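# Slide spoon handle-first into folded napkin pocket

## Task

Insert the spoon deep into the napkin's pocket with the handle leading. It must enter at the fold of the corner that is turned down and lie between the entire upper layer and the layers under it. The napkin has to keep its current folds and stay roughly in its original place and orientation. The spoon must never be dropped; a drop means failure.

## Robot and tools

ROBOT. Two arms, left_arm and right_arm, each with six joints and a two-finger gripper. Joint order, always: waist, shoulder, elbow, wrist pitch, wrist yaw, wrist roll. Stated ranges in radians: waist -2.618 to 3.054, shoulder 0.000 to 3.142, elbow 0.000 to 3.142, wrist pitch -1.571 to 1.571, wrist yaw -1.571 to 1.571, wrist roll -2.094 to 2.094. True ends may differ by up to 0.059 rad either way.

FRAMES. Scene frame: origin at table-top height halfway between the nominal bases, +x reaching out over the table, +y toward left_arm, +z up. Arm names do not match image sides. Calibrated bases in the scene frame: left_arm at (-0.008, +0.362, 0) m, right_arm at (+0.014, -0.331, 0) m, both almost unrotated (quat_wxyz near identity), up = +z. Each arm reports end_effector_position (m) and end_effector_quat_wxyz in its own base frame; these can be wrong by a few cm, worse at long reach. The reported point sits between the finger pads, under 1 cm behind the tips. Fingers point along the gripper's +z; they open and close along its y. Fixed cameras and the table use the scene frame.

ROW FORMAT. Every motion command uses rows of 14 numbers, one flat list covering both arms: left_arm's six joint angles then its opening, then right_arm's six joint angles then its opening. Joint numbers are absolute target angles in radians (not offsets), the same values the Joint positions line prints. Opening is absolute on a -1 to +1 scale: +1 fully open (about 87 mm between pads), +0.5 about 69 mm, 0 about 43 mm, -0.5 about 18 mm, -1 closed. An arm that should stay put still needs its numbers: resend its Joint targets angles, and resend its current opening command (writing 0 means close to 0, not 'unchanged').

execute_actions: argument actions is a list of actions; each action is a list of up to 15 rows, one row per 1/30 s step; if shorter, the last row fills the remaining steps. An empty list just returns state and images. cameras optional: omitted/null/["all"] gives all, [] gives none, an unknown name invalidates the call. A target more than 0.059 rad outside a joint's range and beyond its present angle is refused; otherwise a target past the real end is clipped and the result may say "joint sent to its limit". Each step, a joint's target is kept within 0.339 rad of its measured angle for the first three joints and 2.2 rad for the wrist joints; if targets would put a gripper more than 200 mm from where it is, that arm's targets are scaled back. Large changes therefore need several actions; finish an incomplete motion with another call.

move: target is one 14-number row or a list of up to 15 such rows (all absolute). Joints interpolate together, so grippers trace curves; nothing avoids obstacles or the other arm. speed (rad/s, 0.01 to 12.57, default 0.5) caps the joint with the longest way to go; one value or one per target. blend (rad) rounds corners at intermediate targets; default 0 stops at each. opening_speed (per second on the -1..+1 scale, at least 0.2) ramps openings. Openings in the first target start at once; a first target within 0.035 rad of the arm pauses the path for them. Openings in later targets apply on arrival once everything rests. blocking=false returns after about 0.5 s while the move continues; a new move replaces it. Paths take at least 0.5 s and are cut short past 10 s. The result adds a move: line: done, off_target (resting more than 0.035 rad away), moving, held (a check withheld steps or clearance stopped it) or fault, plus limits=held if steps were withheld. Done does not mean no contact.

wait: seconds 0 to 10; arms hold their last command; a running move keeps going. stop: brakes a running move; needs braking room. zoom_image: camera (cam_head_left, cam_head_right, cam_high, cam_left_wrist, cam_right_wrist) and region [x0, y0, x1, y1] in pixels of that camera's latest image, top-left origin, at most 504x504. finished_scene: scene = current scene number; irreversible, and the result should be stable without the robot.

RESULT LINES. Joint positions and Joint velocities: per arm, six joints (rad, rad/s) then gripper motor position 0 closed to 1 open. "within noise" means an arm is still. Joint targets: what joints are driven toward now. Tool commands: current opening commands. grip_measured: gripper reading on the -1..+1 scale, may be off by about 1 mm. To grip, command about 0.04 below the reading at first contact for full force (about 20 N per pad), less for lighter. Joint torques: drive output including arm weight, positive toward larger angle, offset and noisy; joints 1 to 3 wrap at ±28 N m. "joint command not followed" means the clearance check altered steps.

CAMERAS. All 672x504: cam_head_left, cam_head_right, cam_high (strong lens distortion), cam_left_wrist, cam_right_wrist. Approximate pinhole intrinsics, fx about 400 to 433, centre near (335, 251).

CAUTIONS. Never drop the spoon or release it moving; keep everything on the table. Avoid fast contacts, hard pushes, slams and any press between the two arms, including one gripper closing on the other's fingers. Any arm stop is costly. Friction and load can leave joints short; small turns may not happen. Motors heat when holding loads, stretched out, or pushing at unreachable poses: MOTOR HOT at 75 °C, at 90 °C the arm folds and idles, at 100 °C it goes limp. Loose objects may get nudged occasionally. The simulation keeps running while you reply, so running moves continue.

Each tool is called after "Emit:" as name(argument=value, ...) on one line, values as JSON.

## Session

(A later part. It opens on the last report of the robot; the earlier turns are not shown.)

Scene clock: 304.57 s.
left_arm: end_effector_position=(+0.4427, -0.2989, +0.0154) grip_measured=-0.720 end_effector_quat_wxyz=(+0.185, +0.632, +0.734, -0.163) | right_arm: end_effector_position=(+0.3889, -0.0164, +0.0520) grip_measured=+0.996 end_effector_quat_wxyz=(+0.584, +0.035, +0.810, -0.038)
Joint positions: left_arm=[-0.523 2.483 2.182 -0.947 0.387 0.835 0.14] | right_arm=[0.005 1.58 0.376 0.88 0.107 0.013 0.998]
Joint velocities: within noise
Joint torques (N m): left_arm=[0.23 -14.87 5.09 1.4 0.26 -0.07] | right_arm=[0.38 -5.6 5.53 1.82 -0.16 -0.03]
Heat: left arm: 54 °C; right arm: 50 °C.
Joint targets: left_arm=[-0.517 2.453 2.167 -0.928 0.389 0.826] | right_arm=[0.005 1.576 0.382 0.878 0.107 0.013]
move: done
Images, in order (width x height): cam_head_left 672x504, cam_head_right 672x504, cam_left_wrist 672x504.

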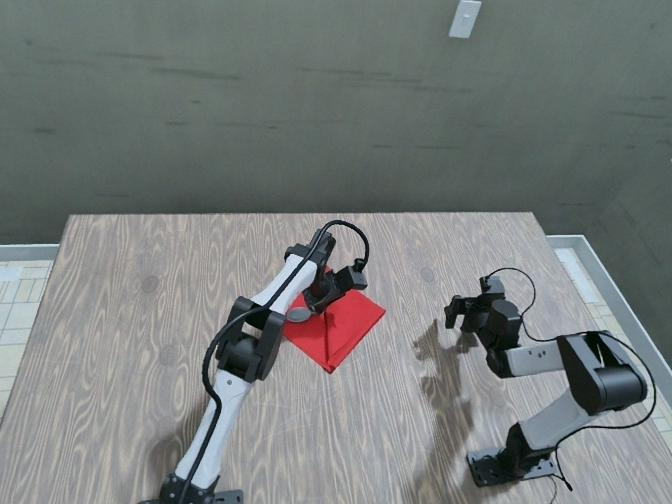

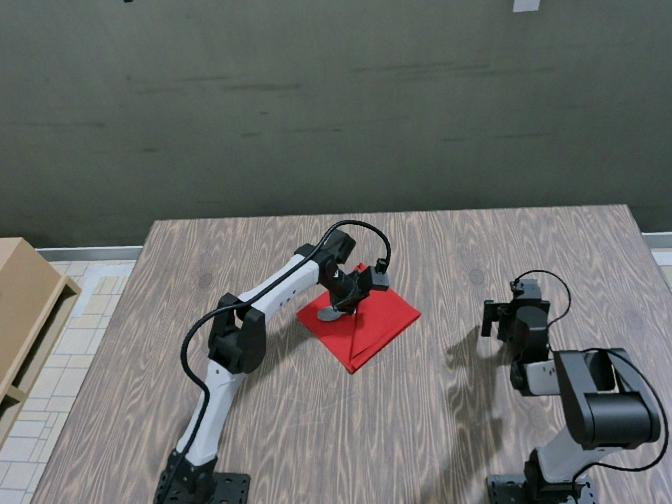

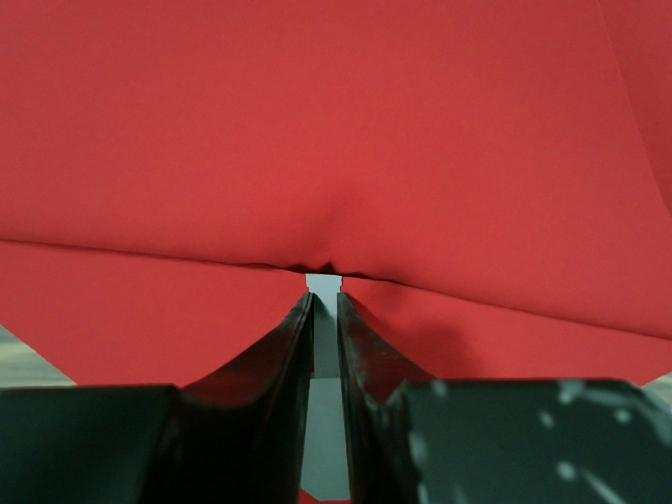

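Emit:
move(target=[-0.517, 2.4528, 2.167, -0.928, 0.389, 0.826, -0.4, 0.005, 1.576, 0.382, 0.878, 0.107, 0.013, 1], opening_speed=0.6, cameras=["cam_left_wrist", "cam_head_right"])

Scene clock: 314.07 s.
left_arm: end_effector_position=(+0.4447, -0.3002, +0.0154) grip_measured=-0.400 end_effector_quat_wxyz=(+0.190, +0.633, +0.733, -0.163) | right_arm: end_effector_position=(+0.3889, -0.0164, +0.0520) grip_measured=+0.996 end_effector_quat_wxyz=(+0.584, +0.035, +0.810, -0.038)
Joint positions: left_arm=[-0.523 2.483 2.18 -0.935 0.388 0.835 0.3] | right_arm=[0.005 1.58 0.376 0.88 0.107 0.013 0.998]
Joint velocities: within noise
Joint torques (N m): left_arm=[0.17 -14.89 5.24 1.28 0.26 -0.07] | right_arm=[0.36 -5.68 5.52 1.87 -0.06 -0.01]
Heat: left arm: 62 °C; right arm: 50 °C.
Joint targets: left_arm=[-0.517 2.453 2.167 -0.928 0.389 0.826] | right_arm=[0.005 1.576 0.382 0.878 0.107 0.013]
move: done
Images, in order (width x height): cam_head_right 672x504, cam_left_wrist 672x504.

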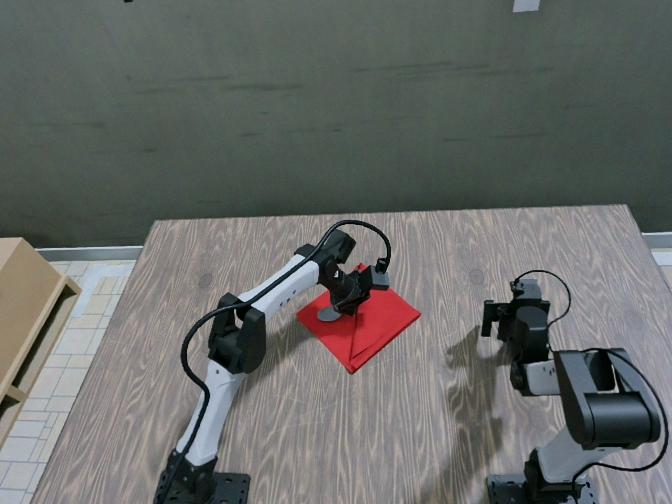

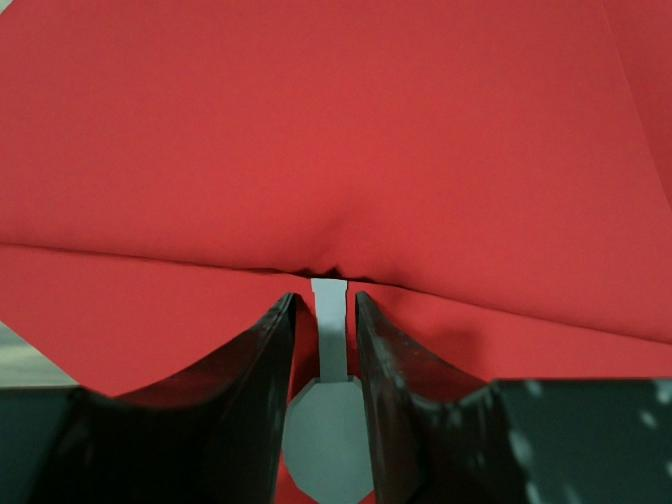

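Emit:
move(target=[-0.517, 2.463, 2.235, -0.985, 0.389, 0.826, 1, 0.005, 1.576, 0.382, 0.878, 0.107, 0.013, 1], opening_speed=1.5, speed=0.1, cameras=["cam_left_wrist"])

Emit:
move(target=[-0.4296, 2.29, 1.9188, -0.8887, 0.4145, 0.917, 1, 0.005, 1.576, 0.382, 0.878, 0.107, 0.013, 1], speed=0.2, cameras=["cam_left_wrist", "cam_head_right", "cam_head_left"])

Scene clock: 317.93 s.
left_arm: end_effector_position=(+0.4440, -0.3000, +0.0237) grip_measured=+1.000 end_effector_quat_wxyz=(+0.188, +0.632, +0.734, -0.163) | right_arm: end_effector_position=(+0.3889, -0.0164, +0.0520) grip_measured=+0.996 end_effector_quat_wxyz=(+0.584, +0.035, +0.810, -0.038)
Joint positions: left_arm=[-0.523 2.483 2.214 -0.973 0.389 0.835 1] | right_arm=[0.005 1.58 0.376 0.88 0.107 0.013 0.998]
Joint velocities: within noise
Joint torques (N m): left_arm=[0.18 -14.04 8.13 1.03 0.26 -0.07] | right_arm=[0.36 -5.76 5.49 1.83 -0.17 -0.03]
Heat: left arm: 64 °C; right arm: 50 °C.
Joint targets: left_arm=[-0.517 2.463 2.235 -0.985 0.389 0.826] | right_arm=[0.005 1.576 0.382 0.878 0.107 0.013]
move: done
Images, in order (width x height): cam_left_wrist 672x504.

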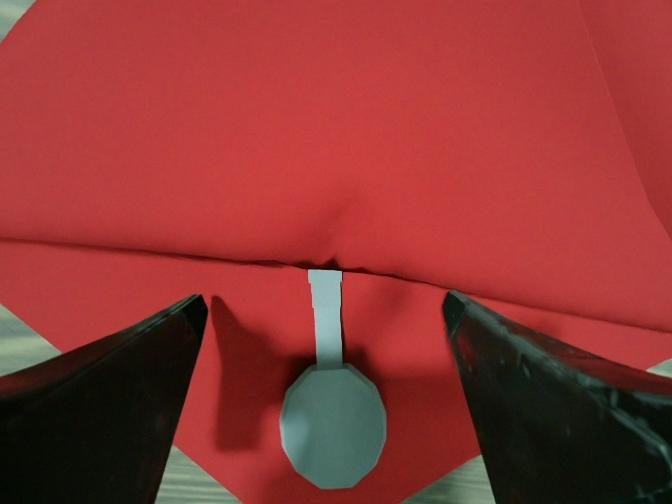

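Scene clock: 319.93 s.
left_arm: end_effector_position=(+0.4296, -0.2442, +0.0175) grip_measured=+1.000 end_effector_quat_wxyz=(+0.175, +0.625, +0.743, -0.165) | right_arm: end_effector_position=(+0.3889, -0.0164, +0.0520) grip_measured=+0.996 end_effector_quat_wxyz=(+0.584, +0.035, +0.810, -0.038)
Joint positions: left_arm=[-0.437 2.333 1.929 -0.897 0.408 0.905 1] | right_arm=[0.005 1.58 0.376 0.88 0.107 0.013 0.998]
Joint velocities: within noise
Joint torques (N m): left_arm=[0.27 -14.89 5.41 1.15 0.32 0.16] | right_arm=[0.34 -5.78 5.55 1.81 -0.18 -0.01]
Heat: left arm: 65 °C; right arm: 50 °C.
Joint targets: left_arm=[-0.430 2.290 1.919 -0.889 0.415 0.917] | right_arm=[0.005 1.576 0.382 0.878 0.107 0.013]
move: off_target (left_arm); left_arm: the shoulder is farthest, 0.043 rad from its target
Images, in order (width x height): cam_head_left 672x504, cam_head_right 672x504, cam_left_wrist 672x504.

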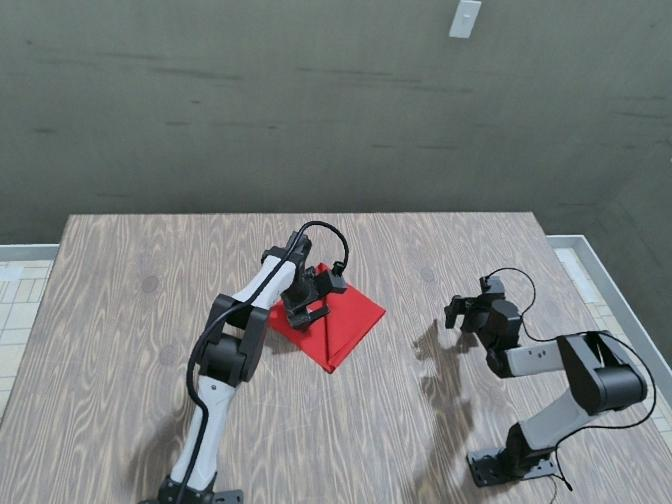

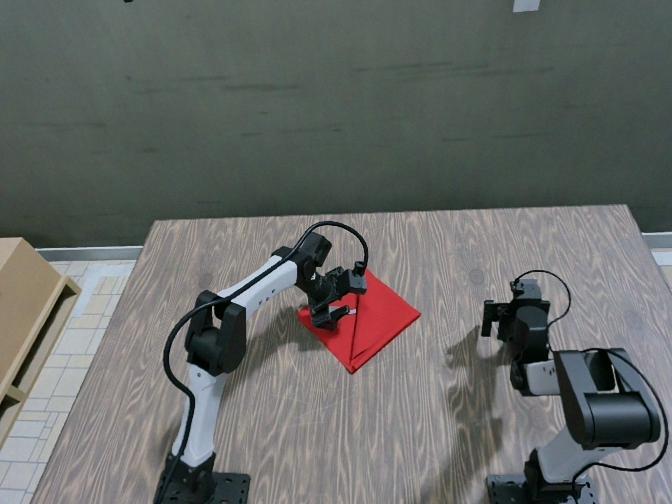

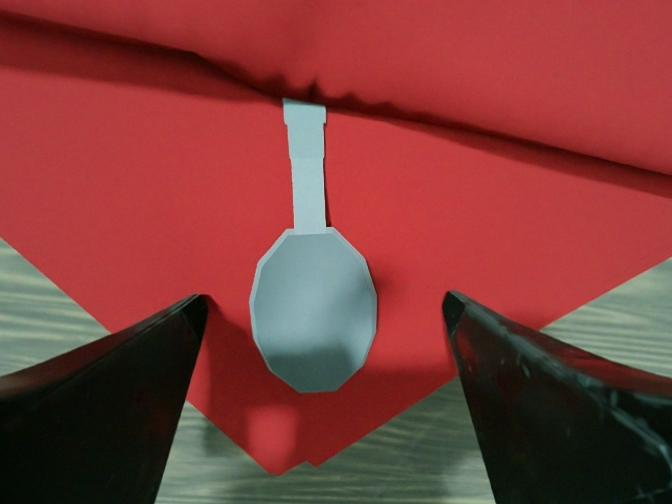

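Emit:
move(target=[-0.433, 2.345, 1.919, -0.889, 0.4145, 0.912, 0.15, 0.005, 1.576, 0.382, 0.878, 0.107, 0.013, 1], opening_speed=0.8, cameras=["cam_left_wrist"])

Scene clock: 325.10 s.
left_arm: end_effector_position=(+0.4297, -0.2444, +0.0175) grip_measured=+0.150 end_effector_quat_wxyz=(+0.175, +0.625, +0.743, -0.165) | right_arm: end_effector_position=(+0.3889, -0.0164, +0.0520) grip_measured=+0.996 end_effector_quat_wxyz=(+0.584, +0.035, +0.810, -0.038)
Joint positions: left_arm=[-0.437 2.333 1.929 -0.896 0.409 0.906 0.575] | right_arm=[0.005 1.58 0.376 0.88 0.107 0.013 0.998]
Joint velocities: within noise
Joint torques (N m): left_arm=[-0.06 -10.63 5.38 1.15 0.32 0.11] | right_arm=[0.35 -5.7 5.56 1.8 -0.11 0]
Heat: left arm: 66 °C; right arm: 50 °C.
Joint targets: left_arm=[-0.433 2.345 1.919 -0.889 0.415 0.912] | right_arm=[0.005 1.576 0.382 0.878 0.107 0.013]
move: done
Images, in order (width x height): cam_left_wrist 672x504.

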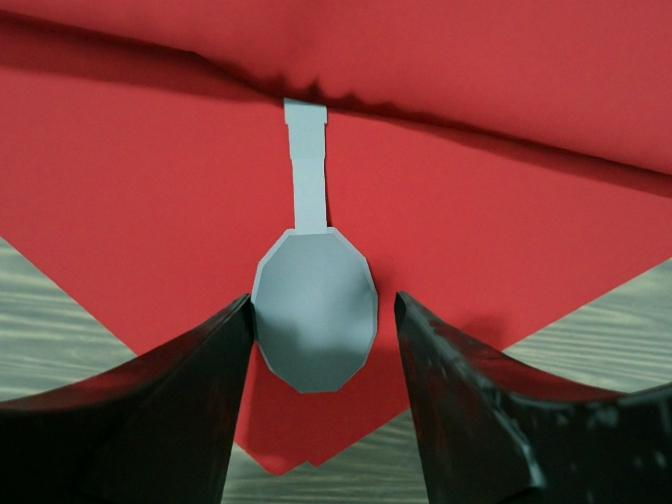

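Emit:
move(target=[-0.433, 2.345, 1.919, -0.889, 0.4145, 0.912, -0.12, 0.005, 1.576, 0.382, 0.878, 0.107, 0.013, 1], opening_speed=0.4, cameras=["cam_left_wrist"])

Scene clock: 328.17 s.
left_arm: end_effector_position=(+0.4301, -0.2446, +0.0176) grip_measured=-0.036 end_effector_quat_wxyz=(+0.176, +0.625, +0.742, -0.165) | right_arm: end_effector_position=(+0.3889, -0.0164, +0.0520) grip_measured=+0.996 end_effector_quat_wxyz=(+0.584, +0.035, +0.810, -0.038)
Joint positions: left_arm=[-0.437 2.333 1.929 -0.894 0.409 0.906 0.482] | right_arm=[0.005 1.58 0.376 0.88 0.107 0.013 0.998]
Joint velocities: within noise
Joint torques (N m): left_arm=[-0.1 -10.63 5.37 1.13 0.32 0.1] | right_arm=[0.4 -5.68 5.34 1.79 -0.19 0.04]
Heat: left arm: 65 °C; right arm: 50 °C.
Joint targets: left_arm=[-0.433 2.345 1.919 -0.889 0.415 0.912] | right_arm=[0.005 1.576 0.382 0.878 0.107 0.013]
move: done
Images, in order (width x height): cam_left_wrist 672x504.

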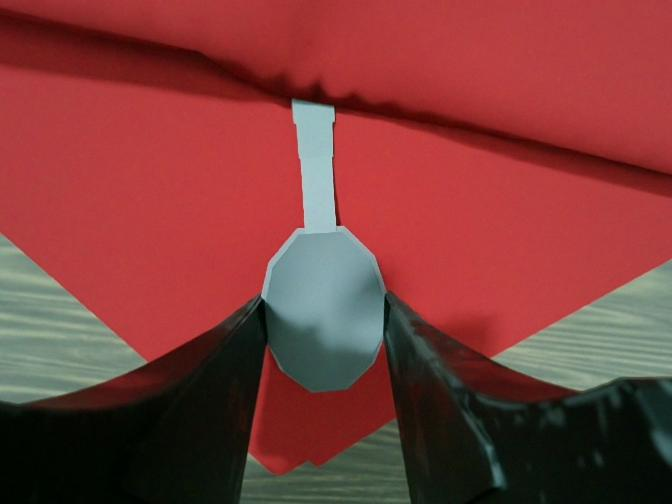

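Emit:
move(target=[-0.491, 2.427, 2.0895, -0.943, 0.393, 0.897, -0.12, 0.005, 1.576, 0.382, 0.878, 0.107, 0.013, 1], speed=0.1, cameras=["cam_left_wrist", "cam_head_right", "cam_head_left"])

Emit:
zoom_image(camera="cam_head_right", region=[290, 260, 430, 380])

Scene clock: 339.03 s.
left_arm: end_effector_position=(+0.4372, -0.2718, +0.0200) grip_measured=-0.036 end_effector_quat_wxyz=(+0.180, +0.643, +0.727, -0.160) | right_arm: end_effector_position=(+0.3889, -0.0164, +0.0520) grip_measured=+0.996 end_effector_quat_wxyz=(+0.584, +0.035, +0.810, -0.038)
Joint positions: left_arm=[-0.484 2.404 2.063 -0.937 0.395 0.906 0.482] | right_arm=[0.005 1.58 0.376 0.88 0.107 0.013 0.998]
Joint velocities: within noise
Joint torques (N m): left_arm=[-1.17 -10.32 8.43 1.04 0.22 -0.07] | right_arm=[0.44 -5.57 5.37 1.85 -0.15 -0.03]
Heat: left arm: 62 °C; right arm: 50 °C.
Joint targets: left_arm=[-0.491 2.427 2.089 -0.943 0.393 0.897] | right_arm=[0.005 1.576 0.382 0.878 0.107 0.013]
move: done
Images, in order (width x height): cam_head_left 672x504, cam_head_right 672x504, cam_left_wrist 672x504.

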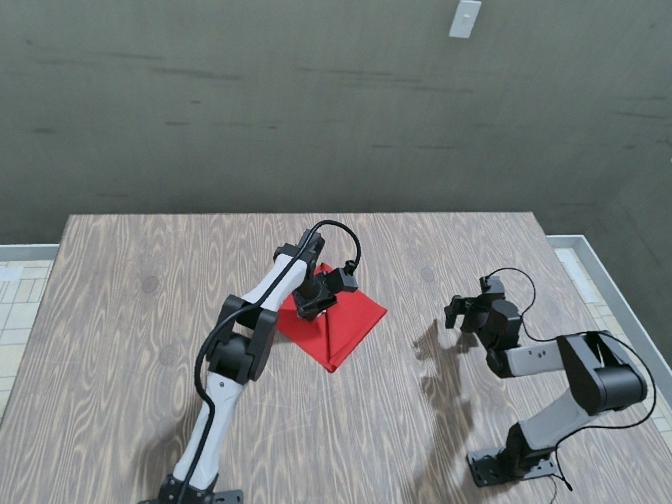

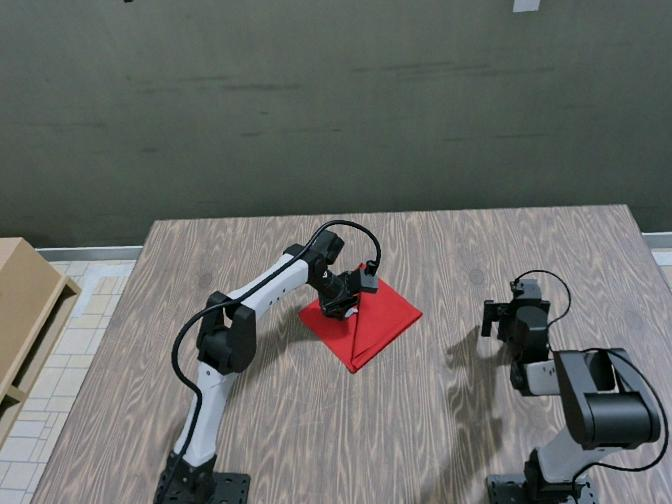

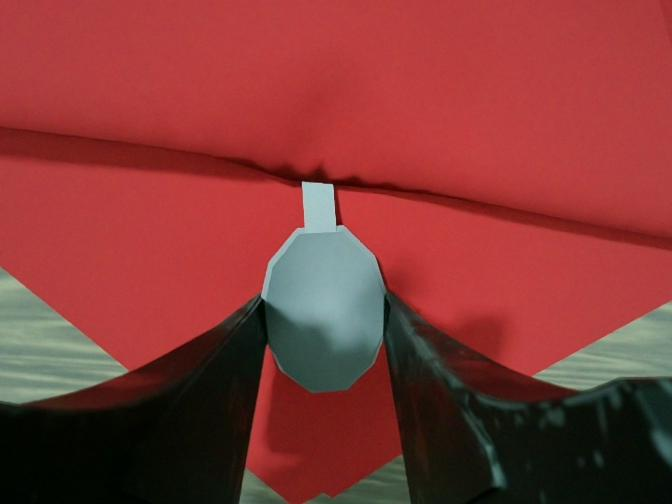

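Scaled by 3.600 from the camera's 672x504 image, which has a finer 960x720 frame.

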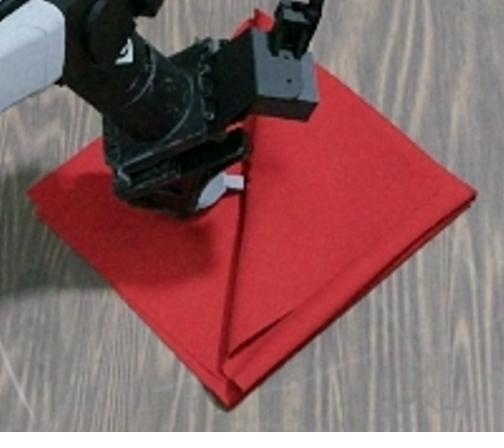

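Emit:
move(target=[-0.491, 2.427, 2.075, -0.935, 0.393, 0.897, 0.6, 0.005, 1.576, 0.382, 0.878, 0.107, 0.013, 1], opening_speed=0.6, speed=0.05, cameras=["cam_left_wrist"])

Emit:
move(target=[[-0.489, 2.405, 2.175, -1.033, 0.393, 0.897, 0.8, 0.005, 1.576, 0.382, 0.878, 0.107, 0.013, 1],[-0.4334, 2.26, 2.165, -1.16, 0.393, 0.897, 0.8, 0.005, 1.576, 0.382, 0.878, 0.107, 0.013, 1]], speed=[0.12, 0.3], opening_speed=0.5, blend=[0.02, 0], cameras=["cam_left_wrist", "cam_head_right", "cam_head_left", "cam_high"])

Scene clock: 349.97 s.
left_arm: end_effector_position=(+0.4372, -0.2718, +0.0201) grip_measured=+0.600 end_effector_quat_wxyz=(+0.180, +0.643, +0.727, -0.160) | right_arm: end_effector_position=(+0.3889, -0.0164, +0.0520) grip_measured=+0.996 end_effector_quat_wxyz=(+0.584, +0.035, +0.810, -0.038)
Joint positions: left_arm=[-0.484 2.404 2.064 -0.937 0.395 0.906 0.8] | right_arm=[0.005 1.58 0.376 0.88 0.107 0.013 0.998]
Joint velocities: within noise
Joint torques (N m): left_arm=[-1.24 -10.3 7.23 1.13 0.23 -0.08] | right_arm=[0.43 -5.82 5.39 1.86 -0.11 0.01]
Heat: left arm: 61 °C; right arm: 50 °C.
Joint targets: left_arm=[-0.491 2.427 2.075 -0.935 0.393 0.897] | right_arm=[0.005 1.576 0.382 0.878 0.107 0.013]
move: done
Images, in order (width x height): cam_left_wrist 672x504.

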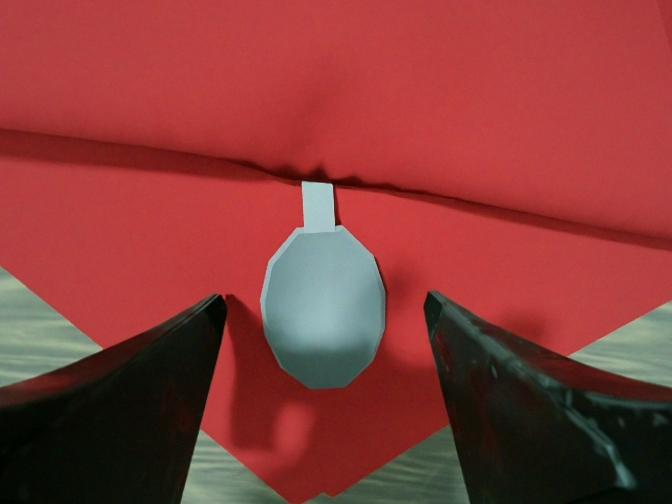

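Scene clock: 351.97 s.
left_arm: end_effector_position=(+0.4292, -0.2399, +0.0951) grip_measured=+0.800 end_effector_quat_wxyz=(+0.184, +0.625, +0.743, -0.156) | right_arm: end_effector_position=(+0.3889, -0.0164, +0.0520) grip_measured=+0.996 end_effector_quat_wxyz=(+0.584, +0.035, +0.810, -0.038)
Joint positions: left_arm=[-0.434 2.284 2.153 -1.148 0.395 0.906 0.9] | right_arm=[0.005 1.58 0.376 0.88 0.107 0.013 0.998]
Joint velocities: within noise
Joint torques (N m): left_arm=[-0.42 -13.14 7.28 0.96 0.22 -0.07] | right_arm=[0.29 -5.68 5.22 1.8 -0.18 -0.05]
Heat: left arm: 61 °C; right arm: 50 °C.
Joint targets: left_arm=[-0.433 2.260 2.165 -1.160 0.393 0.897] | right_arm=[0.005 1.576 0.382 0.878 0.107 0.013]
move: done
Images, in order (width x height): cam_head_left 672x504, cam_head_right 672x504, cam_high 672x504, cam_left_wrist 672x504.

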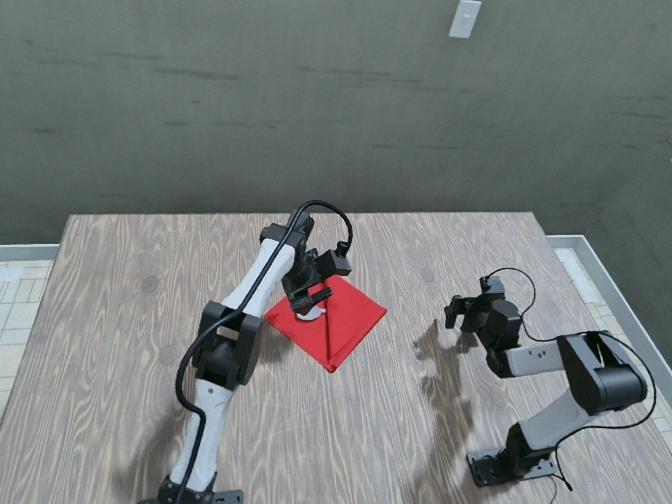

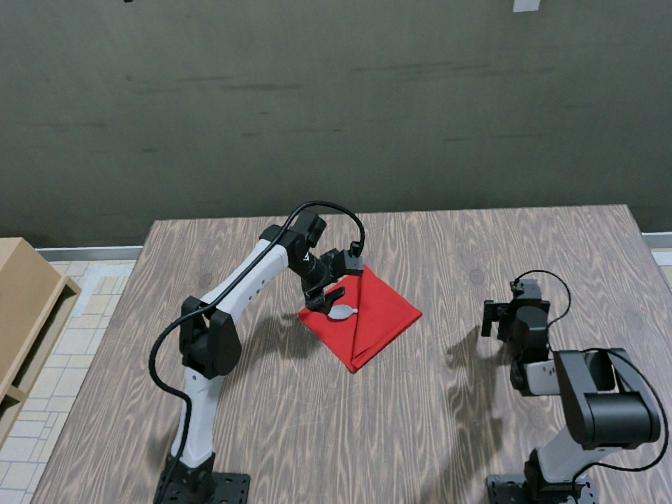

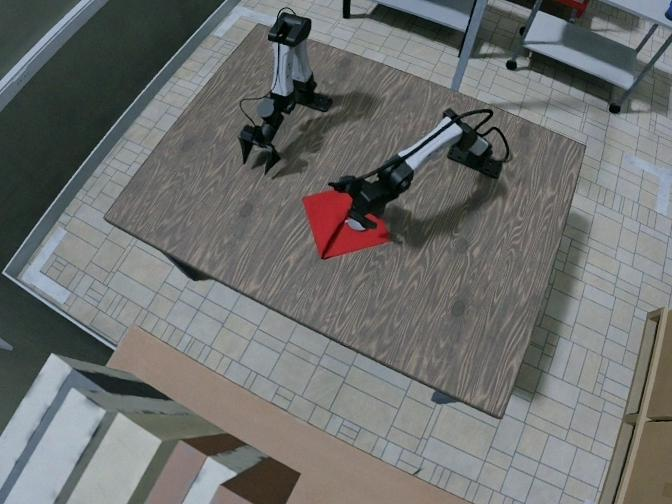

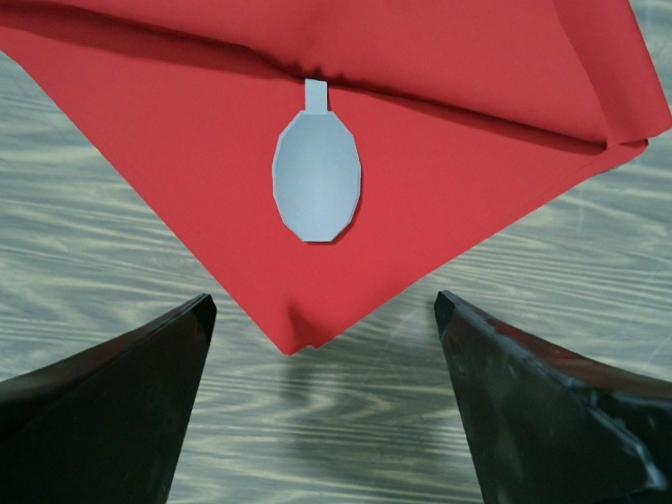

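Emit:
move(target=[0.1, 1.3, 1.2, -0.5, 0.1, 0.2, 0.8, 0.005, 1.576, 0.382, 0.878, 0.107, 0.013, 1], speed=0.9, cameras=["cam_head_right", "cam_head_left"])

Emit:
zoom_image(camera="cam_head_right", region=[290, 255, 430, 380])

Emit:
zoom_image(camera="cam_head_left", region=[255, 255, 395, 380])

Scene clock: 356.23 s.
left_arm: end_effector_position=(+0.3823, +0.0263, +0.2280) grip_measured=+0.800 end_effector_quat_wxyz=(+0.464, +0.077, +0.882, +0.024) | right_arm: end_effector_position=(+0.3889, -0.0164, +0.0520) grip_measured=+0.996 end_effector_quat_wxyz=(+0.584, +0.035, +0.810, -0.038)
Joint positions: left_arm=[0.095 1.31 1.21 -0.508 0.108 0.212 0.9] | right_arm=[0.005 1.58 0.376 0.88 0.107 0.013 0.998]
Joint velocities: within noise
Joint torques (N m): left_arm=[0.05 -5.33 6.26 2.36 -0.06 -0.12] | right_arm=[0.23 -5.59 5.46 1.89 -0.13 0.01]
Heat: left arm: 60 °C; right arm: 50 °C.
Joint targets: left_arm=[0.100 1.300 1.200 -0.500 0.100 0.200] | right_arm=[0.005 1.576 0.382 0.878 0.107 0.013]
move: done
Images, in order (width x height): cam_head_left 672x504, cam_head_right 672x504.

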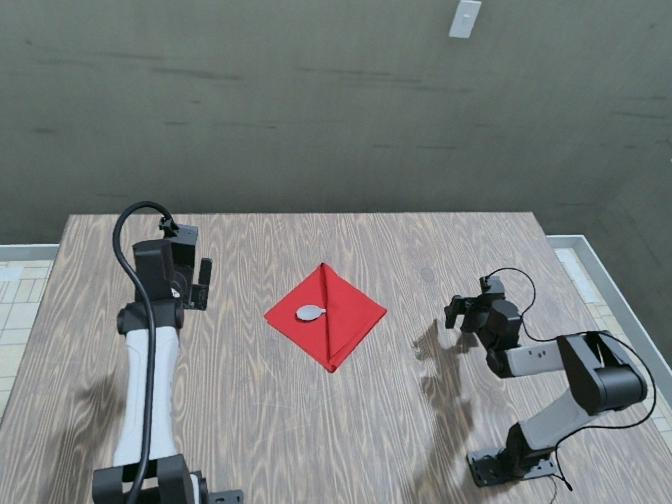

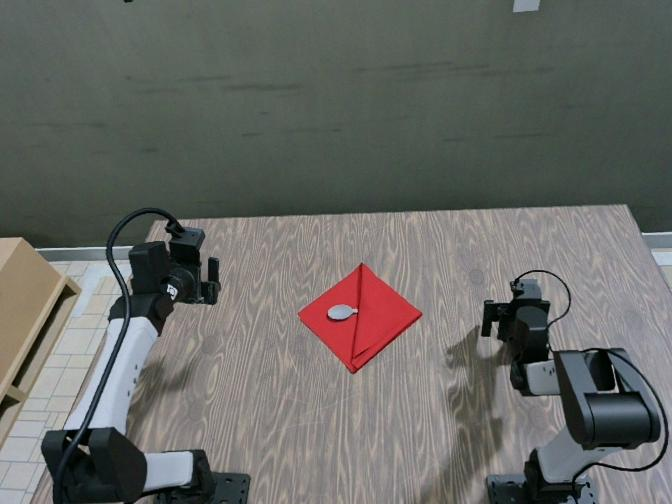

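Scaled by 3.600 from the camera's 672x504 image, which has a finer 960x720 frame.

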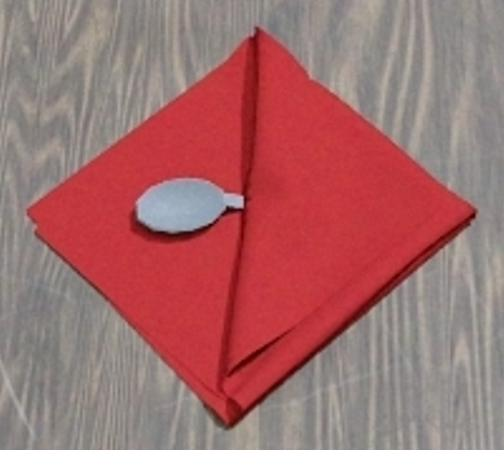

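Scaled by 3.600 from the camera's 672x504 image, which has a finer 960x720 frame.

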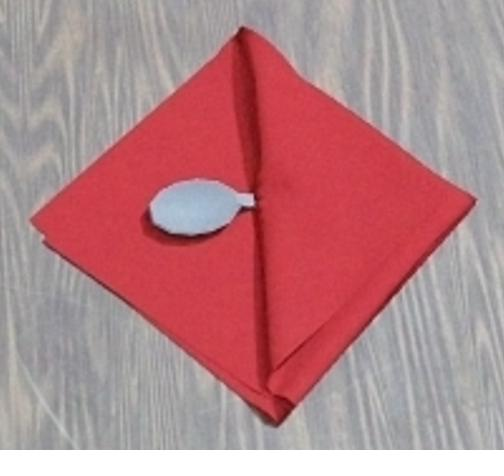

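The spoon's handle is well inside the pocket, and the napkin is still folded and has barely moved. I'm ending this scene.

Emit:
finished_scene(scene=1)

The scene is finished: the task was done.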